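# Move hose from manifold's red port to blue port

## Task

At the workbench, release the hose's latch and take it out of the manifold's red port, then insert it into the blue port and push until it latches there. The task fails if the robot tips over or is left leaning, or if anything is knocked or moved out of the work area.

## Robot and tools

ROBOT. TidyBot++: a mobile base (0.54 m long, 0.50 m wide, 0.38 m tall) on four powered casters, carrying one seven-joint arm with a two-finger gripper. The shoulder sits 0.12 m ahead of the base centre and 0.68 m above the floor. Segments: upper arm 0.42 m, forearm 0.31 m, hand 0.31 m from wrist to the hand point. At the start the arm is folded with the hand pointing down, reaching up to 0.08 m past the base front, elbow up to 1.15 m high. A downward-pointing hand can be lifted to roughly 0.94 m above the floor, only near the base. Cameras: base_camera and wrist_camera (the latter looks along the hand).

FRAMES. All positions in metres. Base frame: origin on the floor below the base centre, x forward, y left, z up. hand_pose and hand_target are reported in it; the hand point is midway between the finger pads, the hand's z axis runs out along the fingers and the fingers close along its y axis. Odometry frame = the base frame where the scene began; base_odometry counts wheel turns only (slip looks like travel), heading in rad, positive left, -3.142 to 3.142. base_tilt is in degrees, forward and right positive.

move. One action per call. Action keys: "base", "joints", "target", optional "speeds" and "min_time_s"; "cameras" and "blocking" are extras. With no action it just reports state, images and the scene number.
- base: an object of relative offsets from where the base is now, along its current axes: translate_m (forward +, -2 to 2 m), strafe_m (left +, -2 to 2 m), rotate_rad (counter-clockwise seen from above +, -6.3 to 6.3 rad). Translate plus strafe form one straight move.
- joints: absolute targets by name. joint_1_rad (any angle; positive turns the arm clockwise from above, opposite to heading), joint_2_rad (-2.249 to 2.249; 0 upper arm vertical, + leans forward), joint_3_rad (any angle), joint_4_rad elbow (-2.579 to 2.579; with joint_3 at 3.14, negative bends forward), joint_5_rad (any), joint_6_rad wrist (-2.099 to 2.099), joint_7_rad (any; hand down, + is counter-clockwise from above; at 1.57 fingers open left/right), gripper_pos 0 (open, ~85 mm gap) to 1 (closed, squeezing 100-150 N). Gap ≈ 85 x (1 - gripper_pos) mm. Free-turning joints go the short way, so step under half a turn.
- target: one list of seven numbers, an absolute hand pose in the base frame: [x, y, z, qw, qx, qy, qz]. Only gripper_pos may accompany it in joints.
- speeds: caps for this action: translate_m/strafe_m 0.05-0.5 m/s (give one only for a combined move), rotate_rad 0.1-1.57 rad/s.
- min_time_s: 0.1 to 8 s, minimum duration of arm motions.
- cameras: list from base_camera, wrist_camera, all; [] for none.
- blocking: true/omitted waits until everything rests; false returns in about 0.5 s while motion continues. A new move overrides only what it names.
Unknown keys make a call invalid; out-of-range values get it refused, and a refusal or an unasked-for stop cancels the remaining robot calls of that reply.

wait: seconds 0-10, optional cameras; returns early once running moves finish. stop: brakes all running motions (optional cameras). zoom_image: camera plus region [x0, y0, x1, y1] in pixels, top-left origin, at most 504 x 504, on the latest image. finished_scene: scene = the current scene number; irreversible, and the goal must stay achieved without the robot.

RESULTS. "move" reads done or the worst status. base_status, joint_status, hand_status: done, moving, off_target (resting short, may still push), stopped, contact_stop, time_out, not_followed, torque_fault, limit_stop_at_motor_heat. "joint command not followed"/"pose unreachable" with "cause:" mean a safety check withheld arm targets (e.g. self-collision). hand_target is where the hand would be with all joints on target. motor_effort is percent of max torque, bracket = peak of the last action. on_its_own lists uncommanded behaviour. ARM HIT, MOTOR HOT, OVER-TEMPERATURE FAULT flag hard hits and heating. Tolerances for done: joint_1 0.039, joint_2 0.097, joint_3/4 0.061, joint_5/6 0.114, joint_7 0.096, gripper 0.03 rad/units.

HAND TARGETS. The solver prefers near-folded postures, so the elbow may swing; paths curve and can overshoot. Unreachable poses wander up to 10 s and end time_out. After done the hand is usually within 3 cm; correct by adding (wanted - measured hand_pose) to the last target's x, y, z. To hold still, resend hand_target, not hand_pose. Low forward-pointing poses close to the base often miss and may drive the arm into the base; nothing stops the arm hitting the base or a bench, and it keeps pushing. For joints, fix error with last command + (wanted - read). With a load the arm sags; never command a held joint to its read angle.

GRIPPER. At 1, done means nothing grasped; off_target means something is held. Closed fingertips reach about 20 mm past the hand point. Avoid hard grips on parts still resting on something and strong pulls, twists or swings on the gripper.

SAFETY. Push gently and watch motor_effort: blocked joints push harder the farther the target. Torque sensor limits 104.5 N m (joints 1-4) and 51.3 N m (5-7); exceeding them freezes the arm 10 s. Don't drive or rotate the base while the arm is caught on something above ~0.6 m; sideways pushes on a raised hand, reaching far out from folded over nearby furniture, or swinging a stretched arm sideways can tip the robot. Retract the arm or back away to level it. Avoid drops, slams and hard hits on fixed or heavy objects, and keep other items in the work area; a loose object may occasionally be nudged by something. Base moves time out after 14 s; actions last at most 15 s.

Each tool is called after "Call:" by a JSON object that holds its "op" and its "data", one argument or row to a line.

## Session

Call:
{"op": "move", "data": {
  "joints": {"joint_1_rad": 0.0, "joint_2_rad": -0.3, "joint_3_rad": 3.14159, "joint_4_rad": -1.9, "joint_5_rad": 0.0, "joint_6_rad": -0.25, "joint_7_rad": 1.5708},
  "cameras": ["all"]
}}

Scene clock: 1.93 s.
move: done
base_odometry: x=+0.000 y=+0.000 heading=+0.000
base_tilt: forward=-0.5 right=-0.1
base_status: not commanded
joint_positions: joint_1_rad=-0.021 joint_2_rad=-0.315 joint_3_rad=+3.132 joint_4_rad=-1.912 joint_5_rad=+0.013 joint_6_rad=-0.297 joint_7_rad=+1.524 gripper_pos=+0.000
joint_status: all done
motor_effort: joint_1_rad=+0(1) joint_2_rad=-10(10) joint_3_rad=+1(2) joint_4_rad=+20(20) joint_5_rad=-1(2) joint_6_rad=+8(9) joint_7_rad=+0(1)
hand_pose: x=+0.5976 y=+0.0156 z=+0.9747 quat_wxyz=(-0.016, +0.812, -0.002, +0.584) (m; base frame)
hand_target: x=+0.6081 y=+0.0014 z=+0.9888 quat_wxyz=(+0.000, +0.799, +0.000, +0.602) (m; base frame)
hand_status: not commanded
pictures: base_camera, wrist_camera

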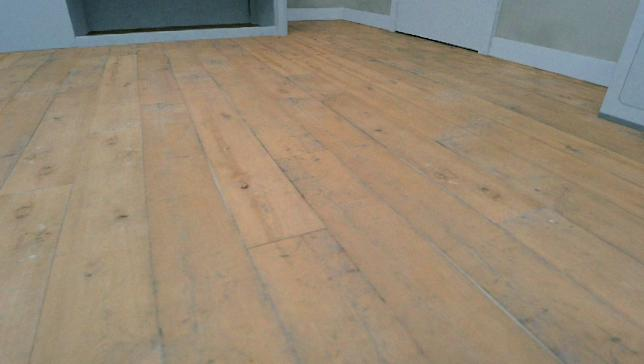

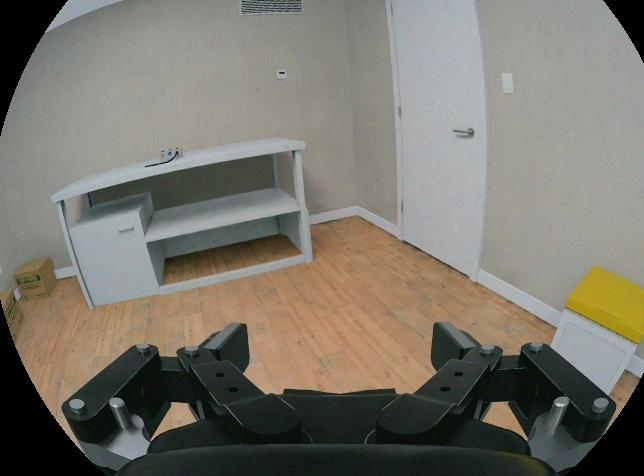

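Call:
{"op": "zoom_image", "data": {
  "camera": "wrist_camera",
  "region": [110, 120, 230, 190]
}}

Scaled by 4.200.

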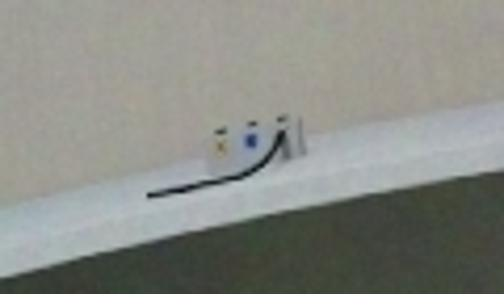

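Call:
{"op": "move", "data": {
  "base": {"translate_m": 0.9, "strafe_m": 0.4, "rotate_rad": 0.42},
  "joints": {"joint_1_rad": 0.0, "joint_2_rad": -0.3, "joint_3_rad": 3.14159, "joint_4_rad": -1.6, "joint_5_rad": 0.0, "joint_6_rad": -0.7, "joint_7_rad": 1.5708},
  "cameras": ["all"]
}}

Scene clock: 25.80 s.
move: done
base_odometry: x=+0.900 y=+0.400 heading=+0.421
base_tilt: forward=-0.5 right=-0.1
base_status: done
joint_positions: joint_1_rad=-0.011 joint_2_rad=-0.304 joint_3_rad=+3.138 joint_4_rad=-1.613 joint_5_rad=+0.013 joint_6_rad=-0.657 joint_7_rad=+1.524 gripper_pos=+0.000
joint_status: all done
motor_effort: joint_1_rad=+0(2) joint_2_rad=-10(13) joint_3_rad=+1(2) joint_4_rad=+18(21) joint_5_rad=-2(2) joint_6_rad=+8(10) joint_7_rad=+0(1)
hand_pose: x=+0.5839 y=+0.0063 z=+1.0445 quat_wxyz=(-0.011, +0.832, -0.011, +0.554) (m; base frame)
hand_target: x=+0.5806 y=+0.0014 z=+1.0383 quat_wxyz=(+0.000, +0.841, +0.000, +0.540) (m; base frame)
hand_status: not commanded
pictures: base_camera, wrist_camera

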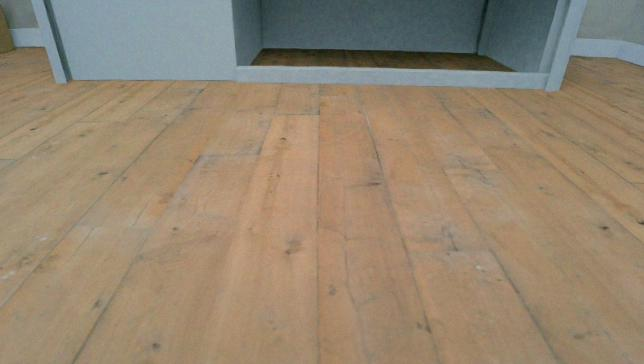

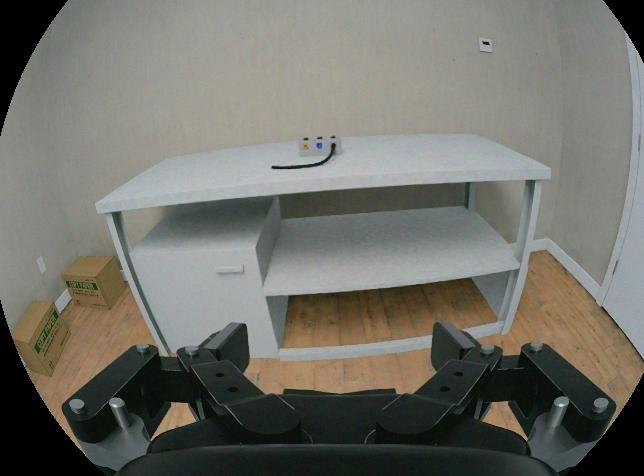

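Call:
{"op": "move", "data": {
  "base": {"translate_m": 0.95, "strafe_m": 0.03, "rotate_rad": 0.02},
  "joints": {"joint_1_rad": 0.0, "joint_2_rad": -0.62, "joint_3_rad": 3.14159, "joint_4_rad": -1.60, "joint_5_rad": -0.02, "joint_6_rad": -1.14, "joint_7_rad": 1.60},
  "cameras": ["all"]
}}

Call:
{"op": "zoom_image", "data": {
  "camera": "wrist_camera",
  "region": [220, 180, 460, 360]
}}

Scene clock: 43.93 s.
move: done
base_odometry: x=+1.755 y=+0.815 heading=+0.441
base_tilt: forward=-0.5 right=-0.1
base_status: done
joint_positions: joint_1_rad=-0.011 joint_2_rad=-0.619 joint_3_rad=+3.138 joint_4_rad=-1.609 joint_5_rad=+0.013 joint_6_rad=-1.097 joint_7_rad=+1.552 gripper_pos=+0.000
joint_status: all done
motor_effort: joint_1_rad=+0(1) joint_2_rad=+2(10) joint_3_rad=+1(3) joint_4_rad=+16(20) joint_5_rad=-1(2) joint_6_rad=+8(9) joint_7_rad=+0(1)
hand_pose: x=+0.4082 y=+0.0026 z=+1.0436 quat_wxyz=(-0.001, +0.864, -0.002, +0.503) (m; base frame)
hand_target: x=+0.4011 y=+0.0070 z=+1.0369 quat_wxyz=(-0.003, +0.872, +0.014, +0.489) (m; base frame)
hand_status: not commanded
pictures: base_camera, wrist_camera

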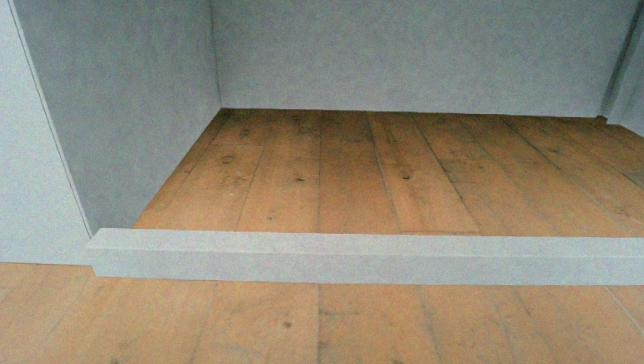

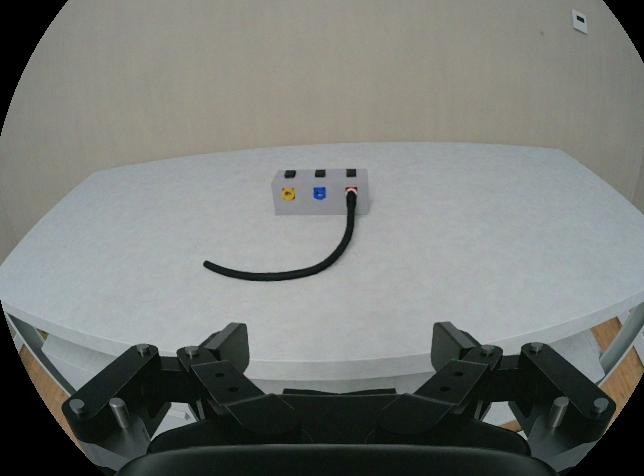

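Scaled by 2.100.

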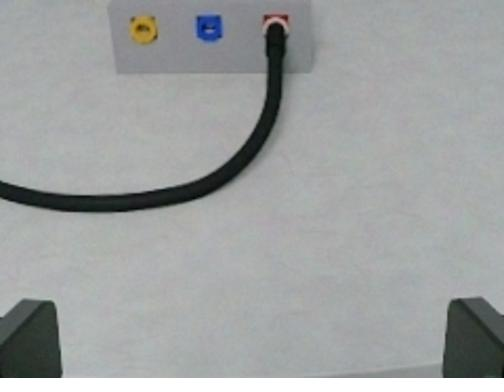

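Call:
{"op": "zoom_image", "data": {
  "camera": "wrist_camera",
  "region": [260, 155, 380, 230]
}}

Scaled by 4.200.

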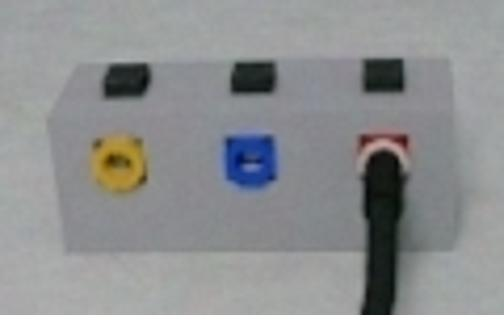

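Call:
{"op": "move", "data": {
  "base": {"translate_m": 0.195, "strafe_m": -0.018, "rotate_rad": 0.026},
  "cameras": ["all"]
}}

Call:
{"op": "zoom_image", "data": {
  "camera": "wrist_camera",
  "region": [240, 210, 420, 320]
}}

Scene clock: 75.07 s.
move: done
base_odometry: x=+1.939 y=+0.882 heading=+0.468
base_tilt: forward=-0.5 right=-0.1
base_status: done
joint_positions: joint_1_rad=-0.011 joint_2_rad=-0.614 joint_3_rad=+3.138 joint_4_rad=-1.609 joint_5_rad=+0.011 joint_6_rad=-1.099 joint_7_rad=+1.552 gripper_pos=+0.000
joint_status: not commanded
motor_effort: joint_1_rad=+0(1) joint_2_rad=+2(6) joint_3_rad=+1(3) joint_4_rad=+17(17) joint_5_rad=-1(2) joint_6_rad=+7(9) joint_7_rad=+0(1)
hand_pose: x=+0.4099 y=+0.0031 z=+1.0415 quat_wxyz=(-0.002, +0.866, -0.002, +0.500) (m; base frame)
hand_target: x=+0.4011 y=+0.0070 z=+1.0369 quat_wxyz=(-0.003, +0.872, +0.014, +0.489) (m; base frame)
hand_status: not commanded
pictures: base_camera, wrist_camera

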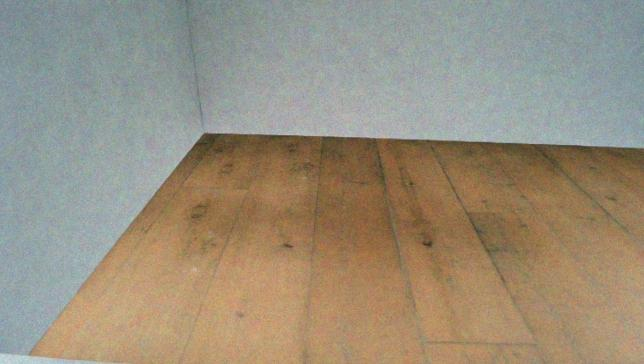

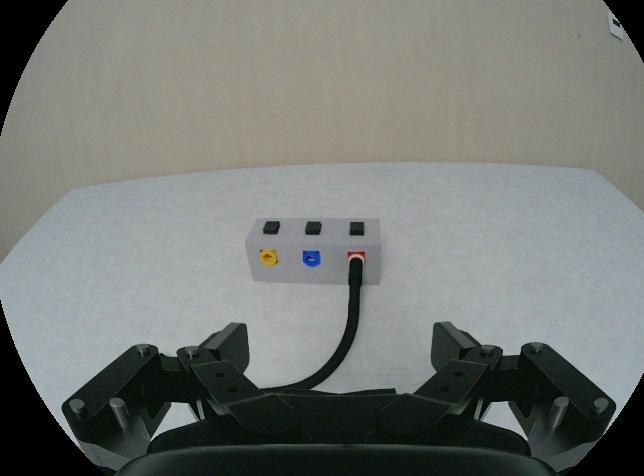

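Scaled by 2.800.

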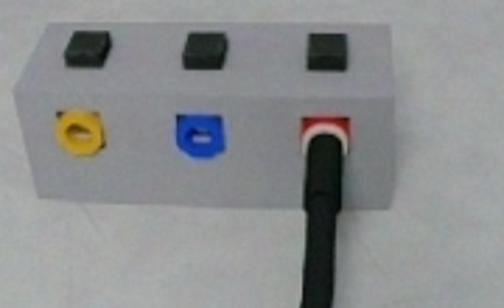

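Call:
{"op": "move", "data": {
  "joints": {"joint_1_rad": 0.06, "joint_2_rad": 0.246, "joint_4_rad": -0.897, "joint_6_rad": -1.343, "gripper_pos": 1.0},
  "min_time_s": 1.5,
  "cameras": ["wrist_camera"]
}}

Call:
{"op": "zoom_image", "data": {
  "camera": "wrist_camera",
  "region": [170, 230, 500, 400]
}}

Scene clock: 101.37 s.
move: done
base_odometry: x=+1.939 y=+0.882 heading=+0.468
base_tilt: forward=-0.5 right=-0.1
base_status: not commanded
joint_positions: joint_1_rad=+0.039 joint_2_rad=+0.233 joint_3_rad=+3.138 joint_4_rad=-0.914 joint_5_rad=+0.011 joint_6_rad=-1.300 joint_7_rad=+1.552 gripper_pos=+0.999
joint_status: all done
motor_effort: joint_1_rad=+0(1) joint_2_rad=-25(28) joint_3_rad=+0(1) joint_4_rad=+17(18) joint_5_rad=-1(2) joint_6_rad=+6(9) joint_7_rad=+0(1)
hand_pose: x=+0.7013 y=-0.0231 z=+0.9812 quat_wxyz=(+0.008, +0.940, -0.026, +0.340) (m; base frame)
hand_target: x=+0.6966 y=-0.0273 z=+0.9736 quat_wxyz=(+0.004, +0.947, -0.014, +0.322) (m; base frame)
hand_status: not commanded
pictures: wrist_camera

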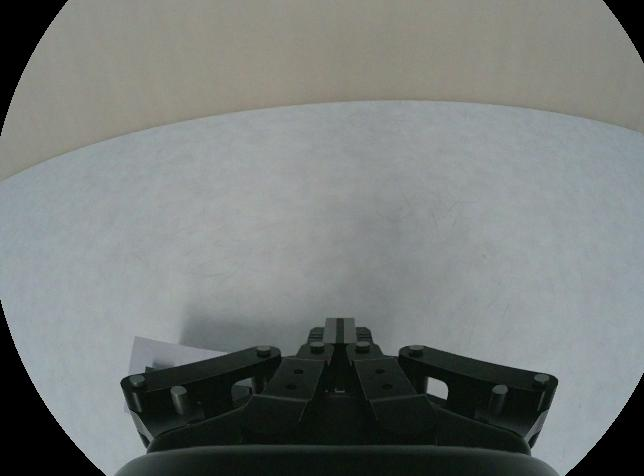

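Scaled by 1.527.

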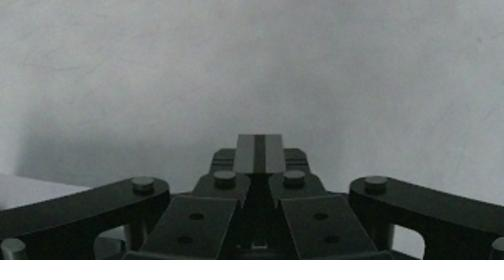

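Call:
{"op": "move", "data": {
  "joints": {"joint_2_rad": 0.148, "joint_4_rad": -1.105, "joint_6_rad": -1.159},
  "min_time_s": 1.5,
  "cameras": ["wrist_camera"]
}}

Call:
{"op": "zoom_image", "data": {
  "camera": "wrist_camera",
  "region": [170, 230, 500, 400]
}}

Scene clock: 123.63 s.
move: done
base_odometry: x=+1.939 y=+0.882 heading=+0.468
base_tilt: forward=-0.5 right=-0.1
base_status: not commanded
joint_positions: joint_1_rad=+0.039 joint_2_rad=+0.185 joint_3_rad=+3.138 joint_4_rad=-1.074 joint_5_rad=+0.011 joint_6_rad=-1.195 joint_7_rad=+1.552 gripper_pos=+0.999
joint_status: all done
motor_effort: joint_1_rad=+0(0) joint_2_rad=-25(27) joint_3_rad=+0(1) joint_4_rad=+16(18) joint_5_rad=-1(2) joint_6_rad=+5(7) joint_7_rad=-1(1)
hand_pose: x=+0.6925 y=-0.0226 z=+0.9513 quat_wxyz=(+0.008, +0.941, -0.026, +0.337) (m; base frame)
hand_target: x=+0.6865 y=-0.0270 z=+0.9642 quat_wxyz=(+0.006, +0.934, -0.015, +0.357) (m; base frame)
hand_status: not commanded
pictures: wrist_camera

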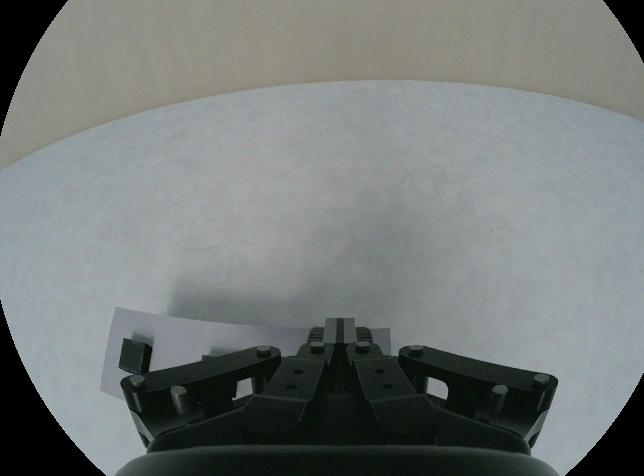

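Scaled by 1.527.

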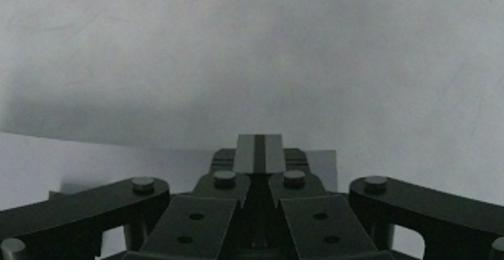

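Call:
{"op": "move", "data": {
  "joints": {"joint_2_rad": 0.115, "joint_4_rad": -1.03, "joint_6_rad": -1.278},
  "min_time_s": 1
}}

Scene clock: 142.30 s.
move: done
base_odometry: x=+1.939 y=+0.882 heading=+0.468
base_tilt: forward=-0.5 right=-0.1
base_status: not commanded
joint_positions: joint_1_rad=+0.039 joint_2_rad=+0.151 joint_3_rad=+3.138 joint_4_rad=-1.044 joint_5_rad=+0.011 joint_6_rad=-1.239 joint_7_rad=+1.552 gripper_pos=+0.999
joint_status: all done
motor_effort: joint_1_rad=+0(0) joint_2_rad=-23(26) joint_3_rad=+0(1) joint_4_rad=+17(18) joint_5_rad=+0(1) joint_6_rad=+7(7) joint_7_rad=+0(1)
hand_pose: x=+0.6768 y=-0.0220 z=+0.9766 quat_wxyz=(+0.008, +0.938, -0.026, +0.346) (m; base frame)
hand_target: x=+0.6579 y=-0.0250 z=+0.9954 quat_wxyz=(+0.006, +0.936, -0.014, +0.352) (m; base frame)
hand_status: not commanded
pictures: none

Call:
{"op": "move", "data": {
  "joints": {"joint_2_rad": 0.14, "joint_4_rad": -1.125, "joint_6_rad": -1.15},
  "min_time_s": 1,
  "cameras": ["wrist_camera"]
}}

Call:
{"op": "zoom_image", "data": {
  "camera": "wrist_camera",
  "region": [100, 230, 430, 400]
}}

Scene clock: 152.83 s.
move: done
base_odometry: x=+1.939 y=+0.882 heading=+0.468
base_tilt: forward=-0.5 right=-0.1
base_status: not commanded
joint_positions: joint_1_rad=+0.039 joint_2_rad=+0.151 joint_3_rad=+3.138 joint_4_rad=-1.099 joint_5_rad=+0.011 joint_6_rad=-1.189 joint_7_rad=+1.552 gripper_pos=+0.999
joint_status: all done
motor_effort: joint_1_rad=+0(0) joint_2_rad=-24(25) joint_3_rad=+0(1) joint_4_rad=+17(18) joint_5_rad=-1(2) joint_6_rad=+6(7) joint_7_rad=+0(1)
hand_pose: x=+0.6814 y=-0.0221 z=+0.9592 quat_wxyz=(+0.008, +0.939, -0.026, +0.344) (m; base frame)
hand_target: x=+0.6837 y=-0.0269 z=+0.9605 quat_wxyz=(+0.006, +0.935, -0.015, +0.355) (m; base frame)
hand_status: not commanded
pictures: wrist_camera

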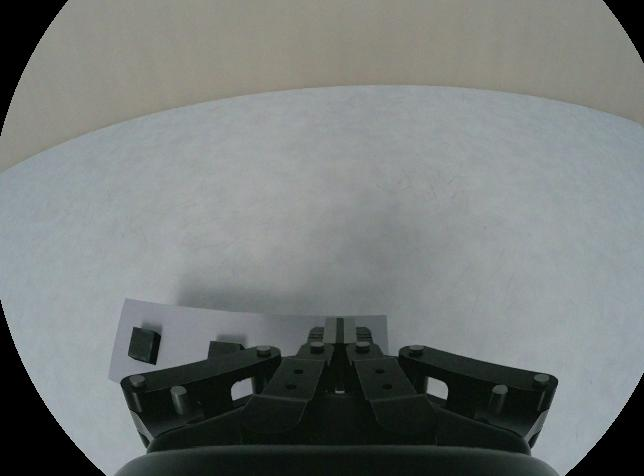

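Scaled by 1.527.

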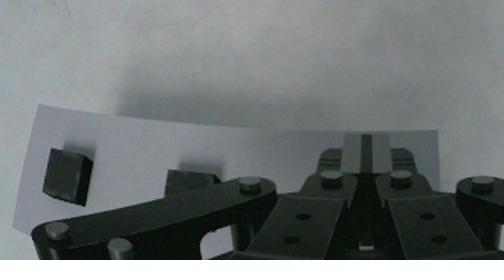

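Call:
{"op": "move", "data": {
  "joints": {"joint_2_rad": 0.285, "joint_4_rad": -1.26, "joint_6_rad": -1.28},
  "min_time_s": 2
}}

Call:
{"op": "move", "data": {
  "joints": {"joint_2_rad": 0.14, "joint_4_rad": -1.03, "joint_6_rad": -1.22},
  "min_time_s": 1
}}

Call:
{"op": "move", "data": {
  "joints": {"joint_1_rad": 0.0, "joint_2_rad": -0.6, "joint_4_rad": -1.62, "joint_6_rad": -1.10, "gripper_pos": 0.0},
  "min_time_s": 1.5,
  "cameras": ["wrist_camera"]
}}

Call:
{"op": "zoom_image", "data": {
  "camera": "wrist_camera",
  "region": [240, 210, 420, 340]
}}

Scene clock: 167.70 s.
move: off_target
base_odometry: x=+1.939 y=+0.882 heading=+0.468
base_tilt: forward=-0.5 right=-0.1
base_status: not commanded
joint_positions: joint_1_rad=+0.039 joint_2_rad=+0.152 joint_3_rad=+3.138 joint_4_rad=-1.112 joint_5_rad=+0.011 joint_6_rad=-1.183 joint_7_rad=+1.552 gripper_pos=+0.999
joint_status: joint_2_rad off_target (ended at +0.152, target +0.285); joint_4_rad off_target (ended at -1.112, target -1.260); the others done
motor_effort: joint_1_rad=+0(0) joint_2_rad=-3(23) joint_3_rad=+0(1) joint_4_rad=-4(18) joint_5_rad=-1(2) joint_6_rad=-16(16) joint_7_rad=-1(1)
hand_pose: x=+0.6811 y=-0.0221 z=+0.9538 quat_wxyz=(+0.008, +0.940, -0.025, +0.340) (m; base frame)
hand_target: x=+0.6479 y=-0.0244 z=+0.7979 quat_wxyz=(-0.003, +0.987, -0.017, +0.158) (m; base frame)
hand_status: not commanded
pictures: none

Scene clock: 169.03 s.
move: done
base_odometry: x=+1.939 y=+0.882 heading=+0.468
base_tilt: forward=-0.5 right=-0.1
base_status: not commanded
joint_positions: joint_1_rad=+0.039 joint_2_rad=+0.153 joint_3_rad=+3.138 joint_4_rad=-1.047 joint_5_rad=+0.011 joint_6_rad=-1.213 joint_7_rad=+1.552 gripper_pos=+0.999
joint_status: all done
motor_effort: joint_1_rad=+0(0) joint_2_rad=-24(25) joint_3_rad=+0(1) joint_4_rad=+17(18) joint_5_rad=-1(1) joint_6_rad=+5(15) joint_7_rad=+0(1)
hand_pose: x=+0.6829 y=-0.0223 z=+0.9789 quat_wxyz=(+0.008, +0.934, -0.026, +0.356) (m; base frame)
hand_target: x=+0.6791 y=-0.0264 z=+0.9937 quat_wxyz=(+0.006, +0.930, -0.014, +0.367) (m; base frame)
hand_status: not commanded
pictures: none

Scene clock: 171.03 s.
move: done
base_odometry: x=+1.939 y=+0.882 heading=+0.468
base_tilt: forward=-0.5 right=-0.1
base_status: not commanded
joint_positions: joint_1_rad=+0.021 joint_2_rad=-0.588 joint_3_rad=+3.138 joint_4_rad=-1.592 joint_5_rad=+0.011 joint_6_rad=-1.143 joint_7_rad=+1.552 gripper_pos=+0.000
joint_status: all done
motor_effort: joint_1_rad=+0(1) joint_2_rad=+1(25) joint_3_rad=+1(1) joint_4_rad=+16(18) joint_5_rad=-1(2) joint_6_rad=+7(8) joint_7_rad=+0(1)
hand_pose: x=+0.4118 y=-0.0064 z=+1.0313 quat_wxyz=(+0.006, +0.879, -0.016, +0.477) (m; base frame)
hand_target: x=+0.4148 y=+0.0069 z=+1.0312 quat_wxyz=(-0.003, +0.872, +0.013, +0.489) (m; base frame)
hand_status: not commanded
pictures: wrist_camera

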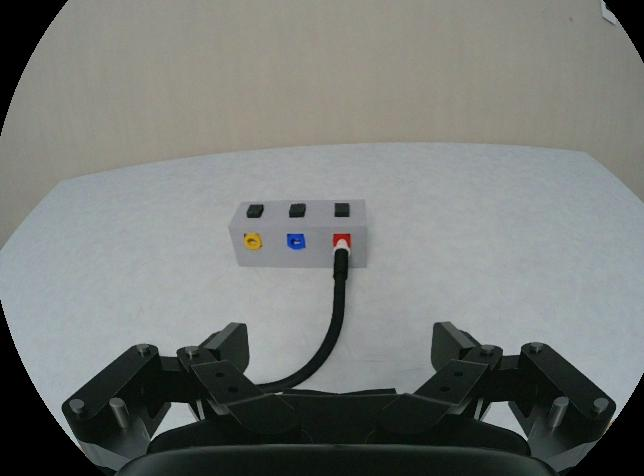

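Scaled by 2.800.

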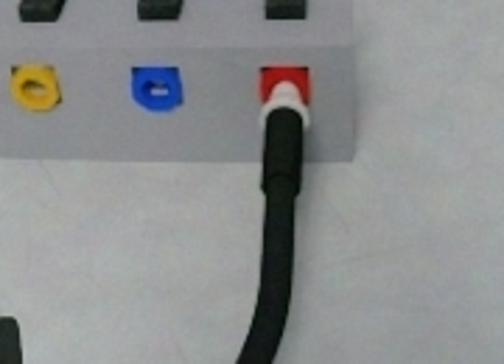

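Call:
{"op": "zoom_image", "data": {
  "camera": "wrist_camera",
  "region": [300, 215, 390, 295]
}}

Scaled by 5.600.

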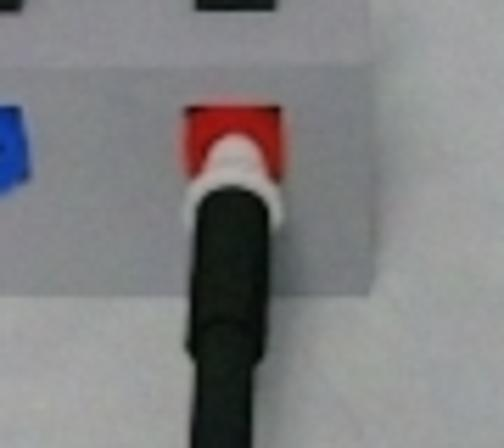

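Call:
{"op": "move", "data": {
  "base": {"strafe_m": -0.033},
  "speeds": {"strafe_m": 0.1},
  "joints": {"joint_1_rad": -0.039, "joint_2_rad": -0.07, "joint_4_rad": -1.404, "joint_6_rad": -0.987},
  "min_time_s": 2,
  "cameras": ["wrist_camera"]
}}

Call:
{"op": "zoom_image", "data": {
  "camera": "wrist_camera",
  "region": [250, 230, 430, 390]
}}

Scene clock: 230.77 s.
move: done
base_odometry: x=+1.954 y=+0.853 heading=+0.468
base_tilt: forward=-0.5 right=-0.1
base_status: done
joint_positions: joint_1_rad=-0.018 joint_2_rad=-0.079 joint_3_rad=+3.140 joint_4_rad=-1.419 joint_5_rad=+0.010 joint_6_rad=-1.028 joint_7_rad=+1.552 gripper_pos=+0.000
joint_status: all done
motor_effort: joint_1_rad=+0(1) joint_2_rad=-16(19) joint_3_rad=+0(3) joint_4_rad=+18(19) joint_5_rad=-1(2) joint_6_rad=+6(9) joint_7_rad=+0(1)
hand_pose: x=+0.6092 y=+0.0082 z=+0.9505 quat_wxyz=(-0.002, +0.926, +0.001, +0.377) (m; base frame)
hand_target: x=+0.6222 y=+0.0262 z=+0.9631 quat_wxyz=(-0.012, +0.916, +0.030, +0.399) (m; base frame)
hand_status: not commanded
pictures: wrist_camera

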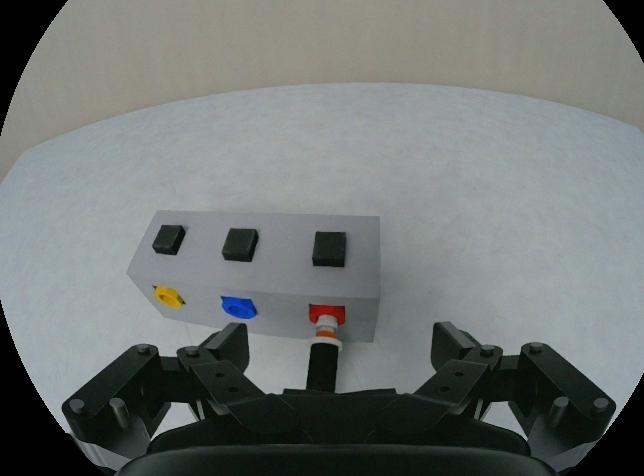

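Scaled by 2.800.

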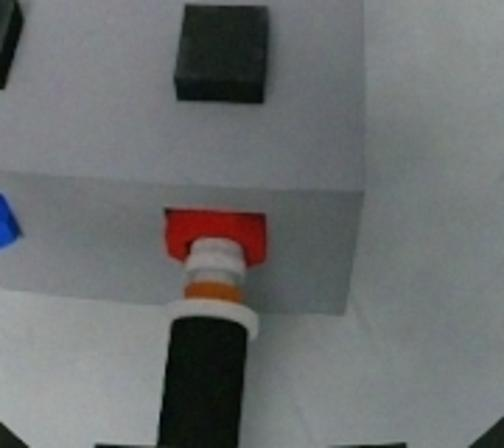

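Call:
{"op": "move", "data": {
  "base": {"strafe_m": 0.033, "rotate_rad": -0.042},
  "speeds": {"strafe_m": 0.1},
  "cameras": ["wrist_camera"]
}}

Call:
{"op": "zoom_image", "data": {
  "camera": "wrist_camera",
  "region": [250, 230, 430, 390]
}}

Scene clock: 251.77 s.
move: done
base_odometry: x=+1.940 y=+0.882 heading=+0.426
base_tilt: forward=-0.5 right=-0.1
base_status: done
joint_positions: joint_1_rad=-0.028 joint_2_rad=-0.079 joint_3_rad=+3.139 joint_4_rad=-1.419 joint_5_rad=+0.008 joint_6_rad=-1.027 joint_7_rad=+1.552 gripper_pos=+0.000
joint_status: not commanded
motor_effort: joint_1_rad=+0(2) joint_2_rad=-16(18) joint_3_rad=+1(2) joint_4_rad=+18(18) joint_5_rad=-1(2) joint_6_rad=+6(7) joint_7_rad=+0(1)
hand_pose: x=+0.6091 y=+0.0144 z=+0.9507 quat_wxyz=(-0.005, +0.926, +0.006, +0.378) (m; base frame)
hand_target: x=+0.6222 y=+0.0262 z=+0.9631 quat_wxyz=(-0.012, +0.916, +0.030, +0.399) (m; base frame)
hand_status: not commanded
pictures: wrist_camera

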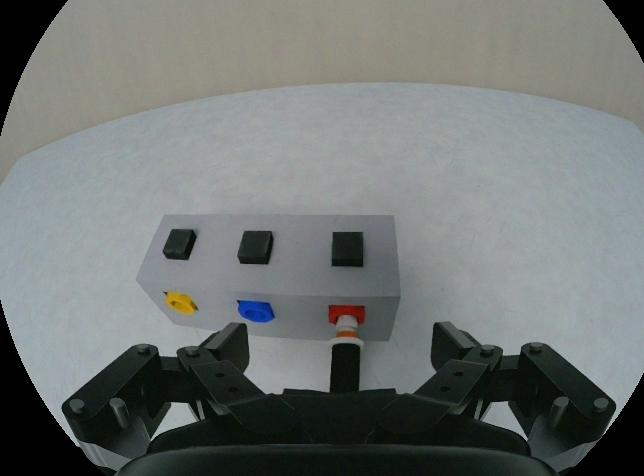

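Scaled by 2.800.

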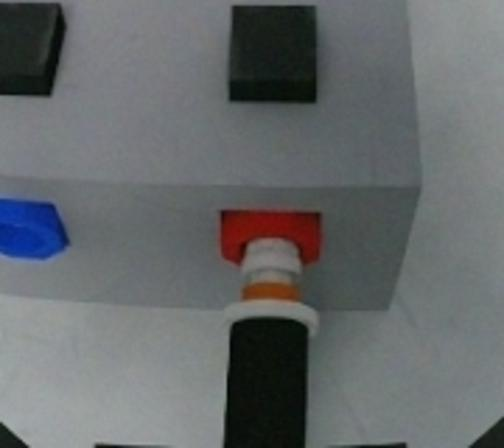

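Call:
{"op": "move", "data": {
  "base": {"strafe_m": 0.0055},
  "speeds": {"strafe_m": 0.05},
  "joints": {"joint_1_rad": 0.012, "joint_2_rad": -0.15, "joint_4_rad": -1.605, "joint_6_rad": -0.858},
  "min_time_s": 2.5,
  "cameras": ["wrist_camera"]
}}

Call:
{"op": "zoom_image", "data": {
  "camera": "wrist_camera",
  "region": [250, 220, 430, 390]
}}

Scene clock: 284.70 s.
move: done
base_odometry: x=+1.937 y=+0.887 heading=+0.426
base_tilt: forward=-0.5 right=-0.1
base_status: done
joint_positions: joint_1_rad=-0.009 joint_2_rad=-0.116 joint_3_rad=+3.139 joint_4_rad=-1.576 joint_5_rad=+0.007 joint_6_rad=-0.900 joint_7_rad=+1.552 gripper_pos=+0.000
joint_status: all done
motor_effort: joint_1_rad=+0(2) joint_2_rad=-15(19) joint_3_rad=+0(2) joint_4_rad=+18(19) joint_5_rad=-1(2) joint_6_rad=+5(7) joint_7_rad=+0(1)
hand_pose: x=+0.6018 y=+0.0050 z=+0.9136 quat_wxyz=(-0.002, +0.925, -0.003, +0.381) (m; base frame)
hand_target: x=+0.5978 y=+0.0003 z=+0.9238 quat_wxyz=(-0.001, +0.915, +0.005, +0.403) (m; base frame)
hand_status: not commanded
pictures: wrist_camera

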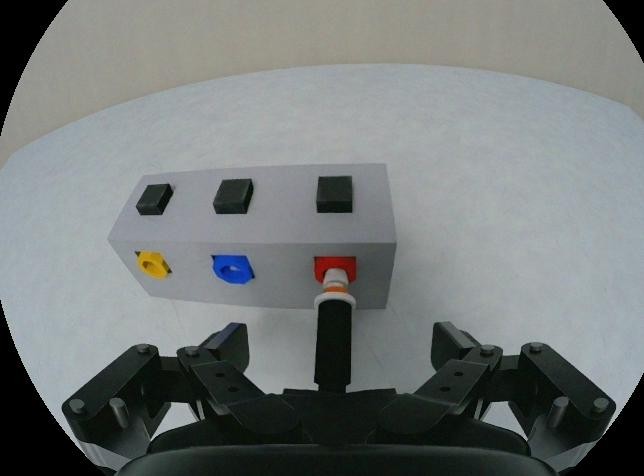

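Scaled by 2.800.

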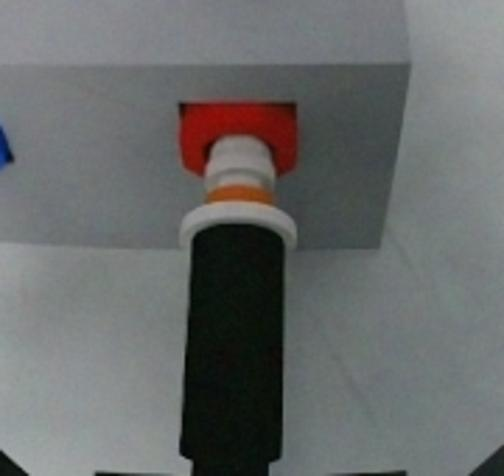

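Call:
{"op": "move", "data": {
  "joints": {"gripper_pos": 0.83}
}}

Call:
{"op": "move", "data": {
  "joints": {"gripper_pos": 1.0},
  "cameras": ["wrist_camera"]
}}

Call:
{"op": "zoom_image", "data": {
  "camera": "wrist_camera",
  "region": [280, 220, 400, 320]
}}

Scene clock: 298.50 s.
move: done
base_odometry: x=+1.937 y=+0.887 heading=+0.426
base_tilt: forward=-0.5 right=-0.1
base_status: not commanded
joint_positions: joint_1_rad=-0.008 joint_2_rad=-0.117 joint_3_rad=+3.138 joint_4_rad=-1.576 joint_5_rad=+0.004 joint_6_rad=-0.898 joint_7_rad=+1.553 gripper_pos=+0.828
joint_status: all done
motor_effort: joint_1_rad=+1(2) joint_2_rad=-16(16) joint_3_rad=+1(3) joint_4_rad=+18(18) joint_5_rad=+0(2) joint_6_rad=+6(7) joint_7_rad=+0(1)
hand_pose: x=+0.6021 y=+0.0061 z=+0.9141 quat_wxyz=(-0.004, +0.924, -0.002, +0.382) (m; base frame)
hand_target: x=+0.5978 y=+0.0003 z=+0.9238 quat_wxyz=(-0.001, +0.915, +0.005, +0.403) (m; base frame)
hand_status: not commanded
pictures: none

Scene clock: 299.10 s.
move: off_target
base_odometry: x=+1.937 y=+0.887 heading=+0.426
base_tilt: forward=-0.5 right=-0.1
base_status: not commanded
joint_positions: joint_1_rad=-0.008 joint_2_rad=-0.117 joint_3_rad=+3.138 joint_4_rad=-1.577 joint_5_rad=+0.004 joint_6_rad=-0.898 joint_7_rad=+1.553 gripper_pos=+0.863
joint_status: gripper_pos off_target (ended at +0.863, target +1.000)
motor_effort: joint_1_rad=+1(1) joint_2_rad=-15(16) joint_3_rad=+1(2) joint_4_rad=+17(19) joint_5_rad=+0(0) joint_6_rad=+5(7) joint_7_rad=+0(1)
hand_pose: x=+0.6020 y=+0.0061 z=+0.9143 quat_wxyz=(-0.004, +0.924, -0.002, +0.382) (m; base frame)
hand_target: x=+0.5978 y=+0.0003 z=+0.9238 quat_wxyz=(-0.001, +0.915, +0.005, +0.403) (m; base frame)
hand_status: not commanded
pictures: wrist_camera

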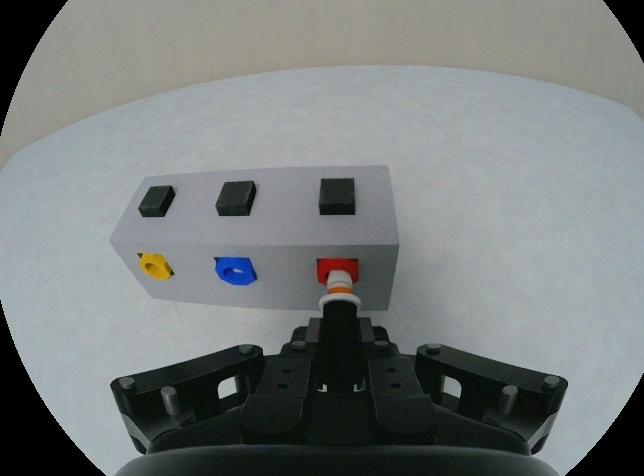

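Scaled by 4.200.

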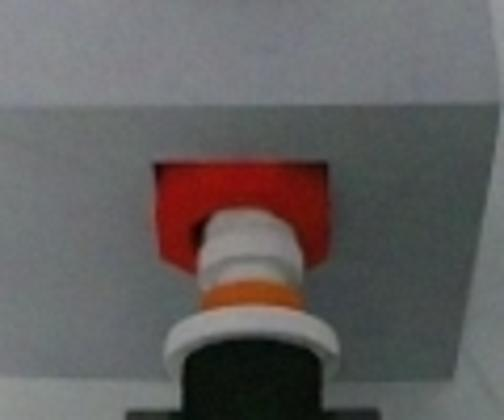

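Call:
{"op": "move", "data": {
  "base": {"translate_m": -0.02},
  "speeds": {"translate_m": 0.05}
}}

Call:
{"op": "move", "data": {
  "base": {"strafe_m": 0.057},
  "speeds": {"strafe_m": 0.06},
  "cameras": ["wrist_camera"]
}}

Call:
{"op": "zoom_image", "data": {
  "camera": "wrist_camera",
  "region": [280, 220, 400, 320]
}}

Scene clock: 317.50 s.
move: done
base_odometry: x=+1.919 y=+0.879 heading=+0.426
base_tilt: forward=-0.5 right=-0.1
base_status: done
joint_positions: joint_1_rad=-0.004 joint_2_rad=-0.124 joint_3_rad=+3.138 joint_4_rad=-1.577 joint_5_rad=+0.004 joint_6_rad=-0.896 joint_7_rad=+1.553 gripper_pos=+0.863
joint_status: not commanded
motor_effort: joint_1_rad=+0(1) joint_2_rad=-15(19) joint_3_rad=+0(2) joint_4_rad=+18(19) joint_5_rad=-1(2) joint_6_rad=+6(8) joint_7_rad=+0(1)
hand_pose: x=+0.6009 y=+0.0042 z=+0.9176 quat_wxyz=(-0.003, +0.922, -0.004, +0.386) (m; base frame)
hand_target: x=+0.5978 y=+0.0003 z=+0.9238 quat_wxyz=(-0.001, +0.915, +0.005, +0.403) (m; base frame)
hand_status: not commanded
pictures: none

Scene clock: 318.97 s.
move: done
base_odometry: x=+1.896 y=+0.931 heading=+0.426
base_tilt: forward=-0.5 right=-0.1
base_status: done
joint_positions: joint_1_rad=-0.002 joint_2_rad=-0.124 joint_3_rad=+3.139 joint_4_rad=-1.577 joint_5_rad=+0.004 joint_6_rad=-0.896 joint_7_rad=+1.553 gripper_pos=+0.863
joint_status: not commanded
motor_effort: joint_1_rad=+0(2) joint_2_rad=-15(16) joint_3_rad=+1(2) joint_4_rad=+19(19) joint_5_rad=-1(2) joint_6_rad=+7(7) joint_7_rad=+0(1)
hand_pose: x=+0.6009 y=+0.0026 z=+0.9176 quat_wxyz=(-0.002, +0.922, -0.006, +0.386) (m; base frame)
hand_target: x=+0.5978 y=+0.0003 z=+0.9238 quat_wxyz=(-0.001, +0.915, +0.005, +0.403) (m; base frame)
hand_status: not commanded
pictures: wrist_camera

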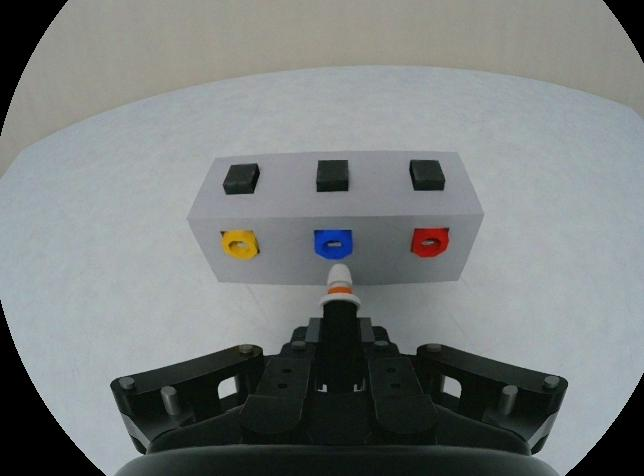

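Scaled by 4.200.

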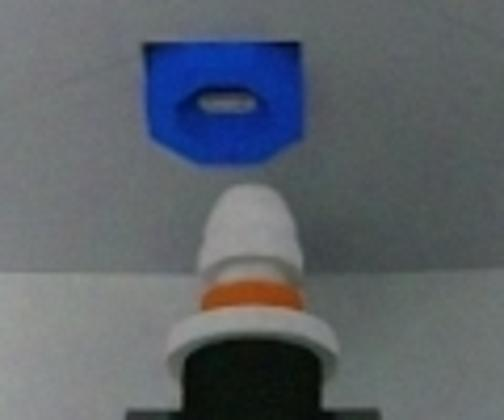

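Call:
{"op": "move", "data": {
  "base": {"translate_m": 0.01, "strafe_m": 0.0035},
  "speeds": {"translate_m": 0.05},
  "joints": {"joint_4_rad": -1.545, "joint_6_rad": -0.971},
  "min_time_s": 0.8,
  "cameras": ["wrist_camera"]
}}

Call:
{"op": "zoom_image", "data": {
  "camera": "wrist_camera",
  "region": [280, 220, 400, 320]
}}

Scene clock: 404.47 s.
move: done
base_odometry: x=+1.903 y=+0.939 heading=+0.426
base_tilt: forward=-0.5 right=-0.1
base_status: done
joint_positions: joint_1_rad=-0.002 joint_2_rad=-0.127 joint_3_rad=+3.139 joint_4_rad=-1.559 joint_5_rad=+0.004 joint_6_rad=-0.935 joint_7_rad=+1.553 gripper_pos=+0.863
joint_status: all done
motor_effort: joint_1_rad=+0(1) joint_2_rad=-15(19) joint_3_rad=+1(1) joint_4_rad=+18(20) joint_5_rad=-1(2) joint_6_rad=+7(7) joint_7_rad=+0(1)
hand_pose: x=+0.5946 y=+0.0025 z=+0.9201 quat_wxyz=(-0.002, +0.926, -0.006, +0.378) (m; base frame)
hand_target: x=+0.5836 y=+0.0009 z=+0.9306 quat_wxyz=(-0.002, +0.926, +0.006, +0.378) (m; base frame)
hand_status: not commanded
pictures: wrist_camera

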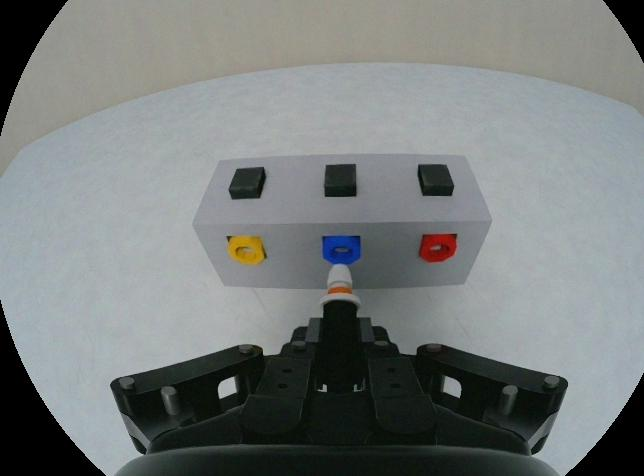

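Scaled by 4.200.

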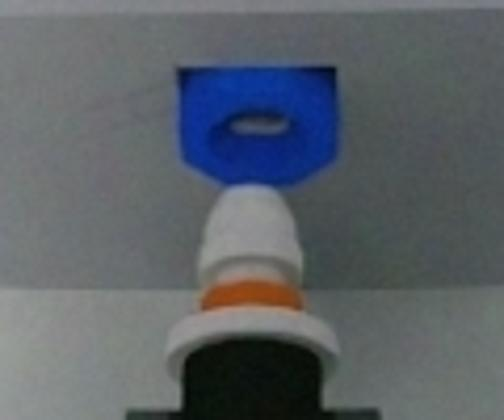

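Call:
{"op": "move", "data": {
  "base": {"translate_m": 0.008, "strafe_m": -0.0016},
  "speeds": {"translate_m": 0.05},
  "joints": {"joint_4_rad": -1.593},
  "min_time_s": 0.6,
  "cameras": ["wrist_camera"]
}}

Call:
{"op": "zoom_image", "data": {
  "camera": "wrist_camera",
  "region": [280, 220, 400, 320]
}}

Scene clock: 414.03 s.
move: done
base_odometry: x=+1.911 y=+0.940 heading=+0.426
base_tilt: forward=-0.5 right=-0.1
base_status: done
joint_positions: joint_1_rad=-0.002 joint_2_rad=-0.129 joint_3_rad=+3.139 joint_4_rad=-1.570 joint_5_rad=+0.004 joint_6_rad=-0.935 joint_7_rad=+1.553 gripper_pos=+0.863
joint_status: all done
motor_effort: joint_1_rad=+0(1) joint_2_rad=-15(18) joint_3_rad=+0(1) joint_4_rad=+18(19) joint_5_rad=-1(2) joint_6_rad=+6(7) joint_7_rad=-1(1)
hand_pose: x=+0.5920 y=+0.0025 z=+0.9153 quat_wxyz=(-0.002, +0.928, -0.006, +0.373) (m; base frame)
hand_target: x=+0.5750 y=+0.0010 z=+0.9055 quat_wxyz=(-0.002, +0.934, +0.006, +0.356) (m; base frame)
hand_status: not commanded
pictures: wrist_camera

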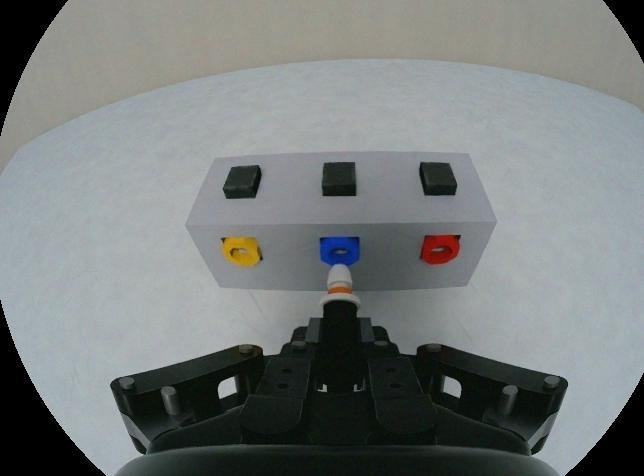

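Scaled by 4.200.

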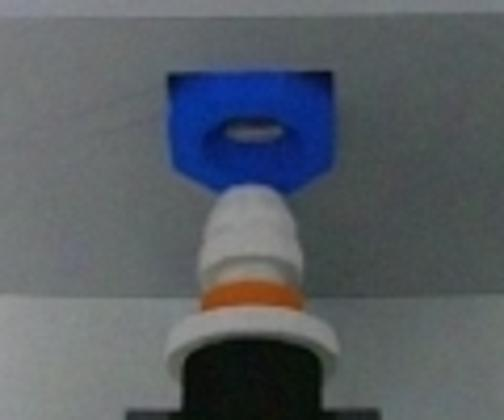

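Call:
{"op": "move", "data": {
  "joints": {"joint_4_rad": -1.548},
  "min_time_s": 0.5
}}

Call:
{"op": "move", "data": {
  "base": {"translate_m": 0.012},
  "speeds": {"translate_m": 0.05},
  "cameras": ["wrist_camera"]
}}

Call:
{"op": "zoom_image", "data": {
  "camera": "wrist_camera",
  "region": [280, 220, 400, 320]
}}

Scene clock: 425.20 s.
move: done
base_odometry: x=+1.911 y=+0.940 heading=+0.426
base_tilt: forward=-0.5 right=-0.1
base_status: not commanded
joint_positions: joint_1_rad=-0.002 joint_2_rad=-0.129 joint_3_rad=+3.139 joint_4_rad=-1.557 joint_5_rad=+0.004 joint_6_rad=-0.935 joint_7_rad=+1.553 gripper_pos=+0.863
joint_status: all done
motor_effort: joint_1_rad=+0(0) joint_2_rad=-15(16) joint_3_rad=+0(1) joint_4_rad=+18(19) joint_5_rad=-1(1) joint_6_rad=+6(7) joint_7_rad=-1(1)
hand_pose: x=+0.5944 y=+0.0025 z=+0.9223 quat_wxyz=(-0.002, +0.925, -0.006, +0.380) (m; base frame)
hand_target: x=+0.5831 y=+0.0009 z=+0.9290 quat_wxyz=(-0.002, +0.926, +0.006, +0.377) (m; base frame)
hand_status: not commanded
pictures: none

Scene clock: 425.93 s.
move: done
base_odometry: x=+1.922 y=+0.946 heading=+0.426
base_tilt: forward=-0.5 right=-0.1
base_status: done
joint_positions: joint_1_rad=-0.002 joint_2_rad=-0.136 joint_3_rad=+3.139 joint_4_rad=-1.557 joint_5_rad=+0.004 joint_6_rad=-0.956 joint_7_rad=+1.553 gripper_pos=+0.863
joint_status: not commanded
motor_effort: joint_1_rad=+0(1) joint_2_rad=-15(17) joint_3_rad=+0(1) joint_4_rad=+18(21) joint_5_rad=-1(1) joint_6_rad=+7(13) joint_7_rad=-1(1)
hand_pose: x=+0.5883 y=+0.0025 z=+0.9212 quat_wxyz=(-0.002, +0.928, -0.006, +0.373) (m; base frame)
hand_target: x=+0.5831 y=+0.0009 z=+0.9290 quat_wxyz=(-0.002, +0.926, +0.006, +0.377) (m; base frame)
hand_status: not commanded
pictures: wrist_camera

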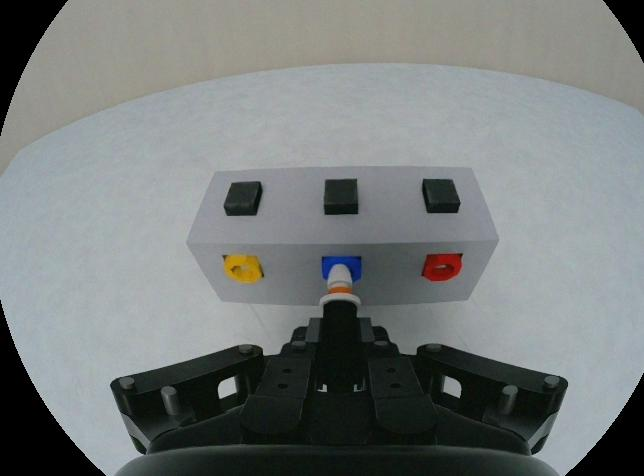

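Scaled by 4.200.

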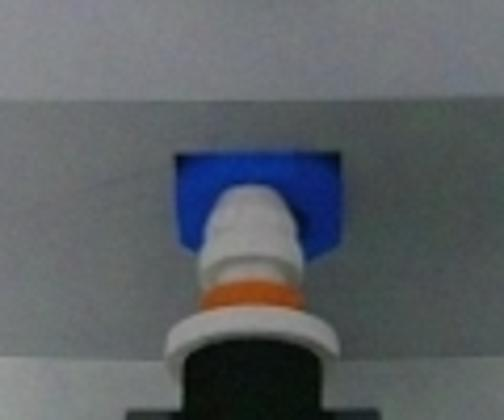

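Call:
{"op": "move", "data": {
  "base": {"translate_m": -0.008},
  "speeds": {"translate_m": 0.05}
}}

Call:
{"op": "move", "data": {
  "joints": {"joint_4_rad": -1.588},
  "min_time_s": 0.5,
  "cameras": ["wrist_camera"]
}}

Call:
{"op": "zoom_image", "data": {
  "camera": "wrist_camera",
  "region": [280, 220, 400, 320]
}}

Scene clock: 438.40 s.
move: done
base_odometry: x=+1.915 y=+0.942 heading=+0.426
base_tilt: forward=-0.5 right=-0.1
base_status: done
joint_positions: joint_1_rad=-0.002 joint_2_rad=-0.139 joint_3_rad=+3.139 joint_4_rad=-1.557 joint_5_rad=+0.004 joint_6_rad=-0.956 joint_7_rad=+1.553 gripper_pos=+0.863
joint_status: not commanded
motor_effort: joint_1_rad=+0(1) joint_2_rad=-15(18) joint_3_rad=+0(1) joint_4_rad=+18(19) joint_5_rad=-1(2) joint_6_rad=+7(7) joint_7_rad=-1(1)
hand_pose: x=+0.5875 y=+0.0025 z=+0.9227 quat_wxyz=(-0.002, +0.927, -0.006, +0.375) (m; base frame)
hand_target: x=+0.5831 y=+0.0009 z=+0.9290 quat_wxyz=(-0.002, +0.926, +0.006, +0.377) (m; base frame)
hand_status: not commanded
pictures: none

Scene clock: 439.17 s.
move: done
base_odometry: x=+1.915 y=+0.942 heading=+0.426
base_tilt: forward=-0.5 right=-0.1
base_status: not commanded
joint_positions: joint_1_rad=-0.002 joint_2_rad=-0.139 joint_3_rad=+3.139 joint_4_rad=-1.568 joint_5_rad=+0.004 joint_6_rad=-0.956 joint_7_rad=+1.553 gripper_pos=+0.863
joint_status: all done
motor_effort: joint_1_rad=+0(0) joint_2_rad=-15(15) joint_3_rad=+1(1) joint_4_rad=+18(18) joint_5_rad=-1(2) joint_6_rad=+6(7) joint_7_rad=-1(1)
hand_pose: x=+0.5856 y=+0.0024 z=+0.9169 quat_wxyz=(-0.002, +0.929, -0.006, +0.370) (m; base frame)
hand_target: x=+0.5759 y=+0.0010 z=+0.9081 quat_wxyz=(-0.002, +0.934, +0.006, +0.358) (m; base frame)
hand_status: not commanded
pictures: wrist_camera

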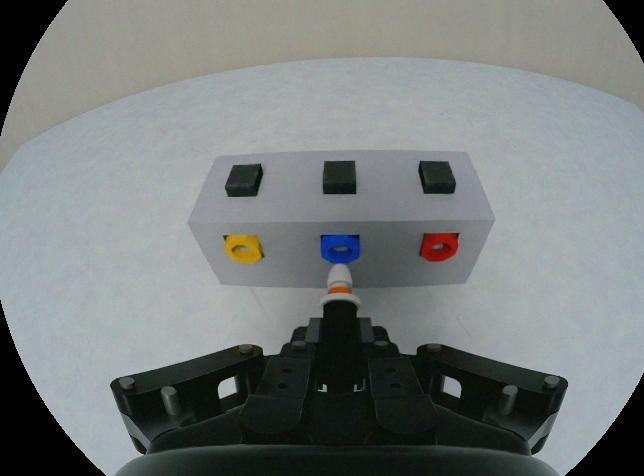

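Scaled by 4.200.

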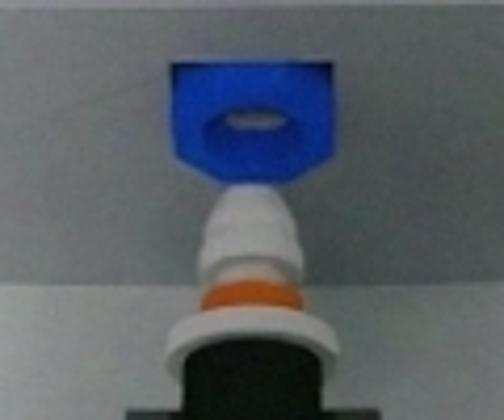

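Call:
{"op": "move", "data": {
  "base": {"translate_m": 0.018},
  "speeds": {"translate_m": 0.05},
  "cameras": ["wrist_camera"]
}}

Call:
{"op": "zoom_image", "data": {
  "camera": "wrist_camera",
  "region": [280, 220, 400, 320]
}}

Scene clock: 446.90 s.
move: done
base_odometry: x=+1.931 y=+0.950 heading=+0.426
base_tilt: forward=-0.5 right=-0.1
base_status: done
joint_positions: joint_1_rad=-0.001 joint_2_rad=-0.140 joint_3_rad=+3.139 joint_4_rad=-1.569 joint_5_rad=+0.004 joint_6_rad=-0.957 joint_7_rad=+1.553 gripper_pos=+0.863
joint_status: not commanded
motor_effort: joint_1_rad=+0(2) joint_2_rad=-15(18) joint_3_rad=+0(1) joint_4_rad=+18(21) joint_5_rad=-1(3) joint_6_rad=+6(9) joint_7_rad=+0(1)
hand_pose: x=+0.5849 y=+0.0019 z=+0.9161 quat_wxyz=(-0.002, +0.930, -0.006, +0.369) (m; base frame)
hand_target: x=+0.5759 y=+0.0010 z=+0.9081 quat_wxyz=(-0.002, +0.934, +0.006, +0.358) (m; base frame)
hand_status: not commanded
pictures: wrist_camera

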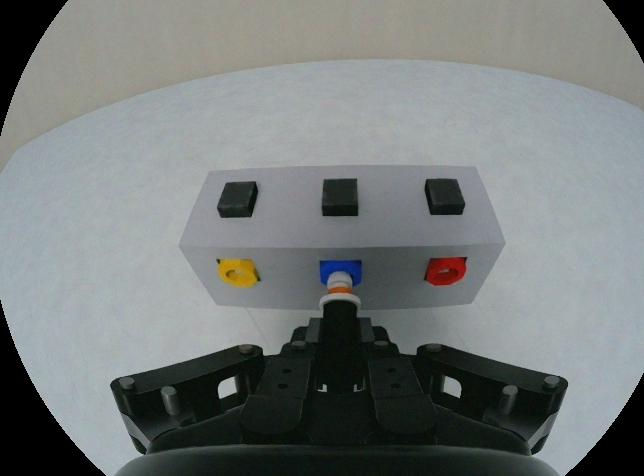

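Scaled by 4.200.

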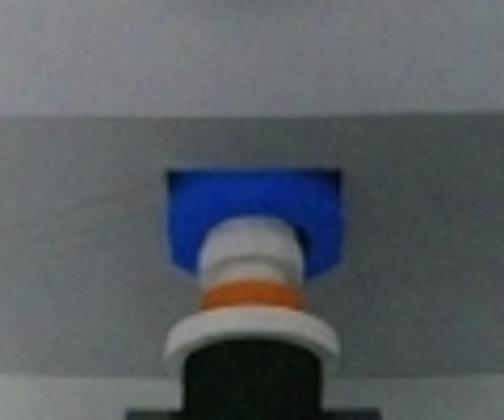

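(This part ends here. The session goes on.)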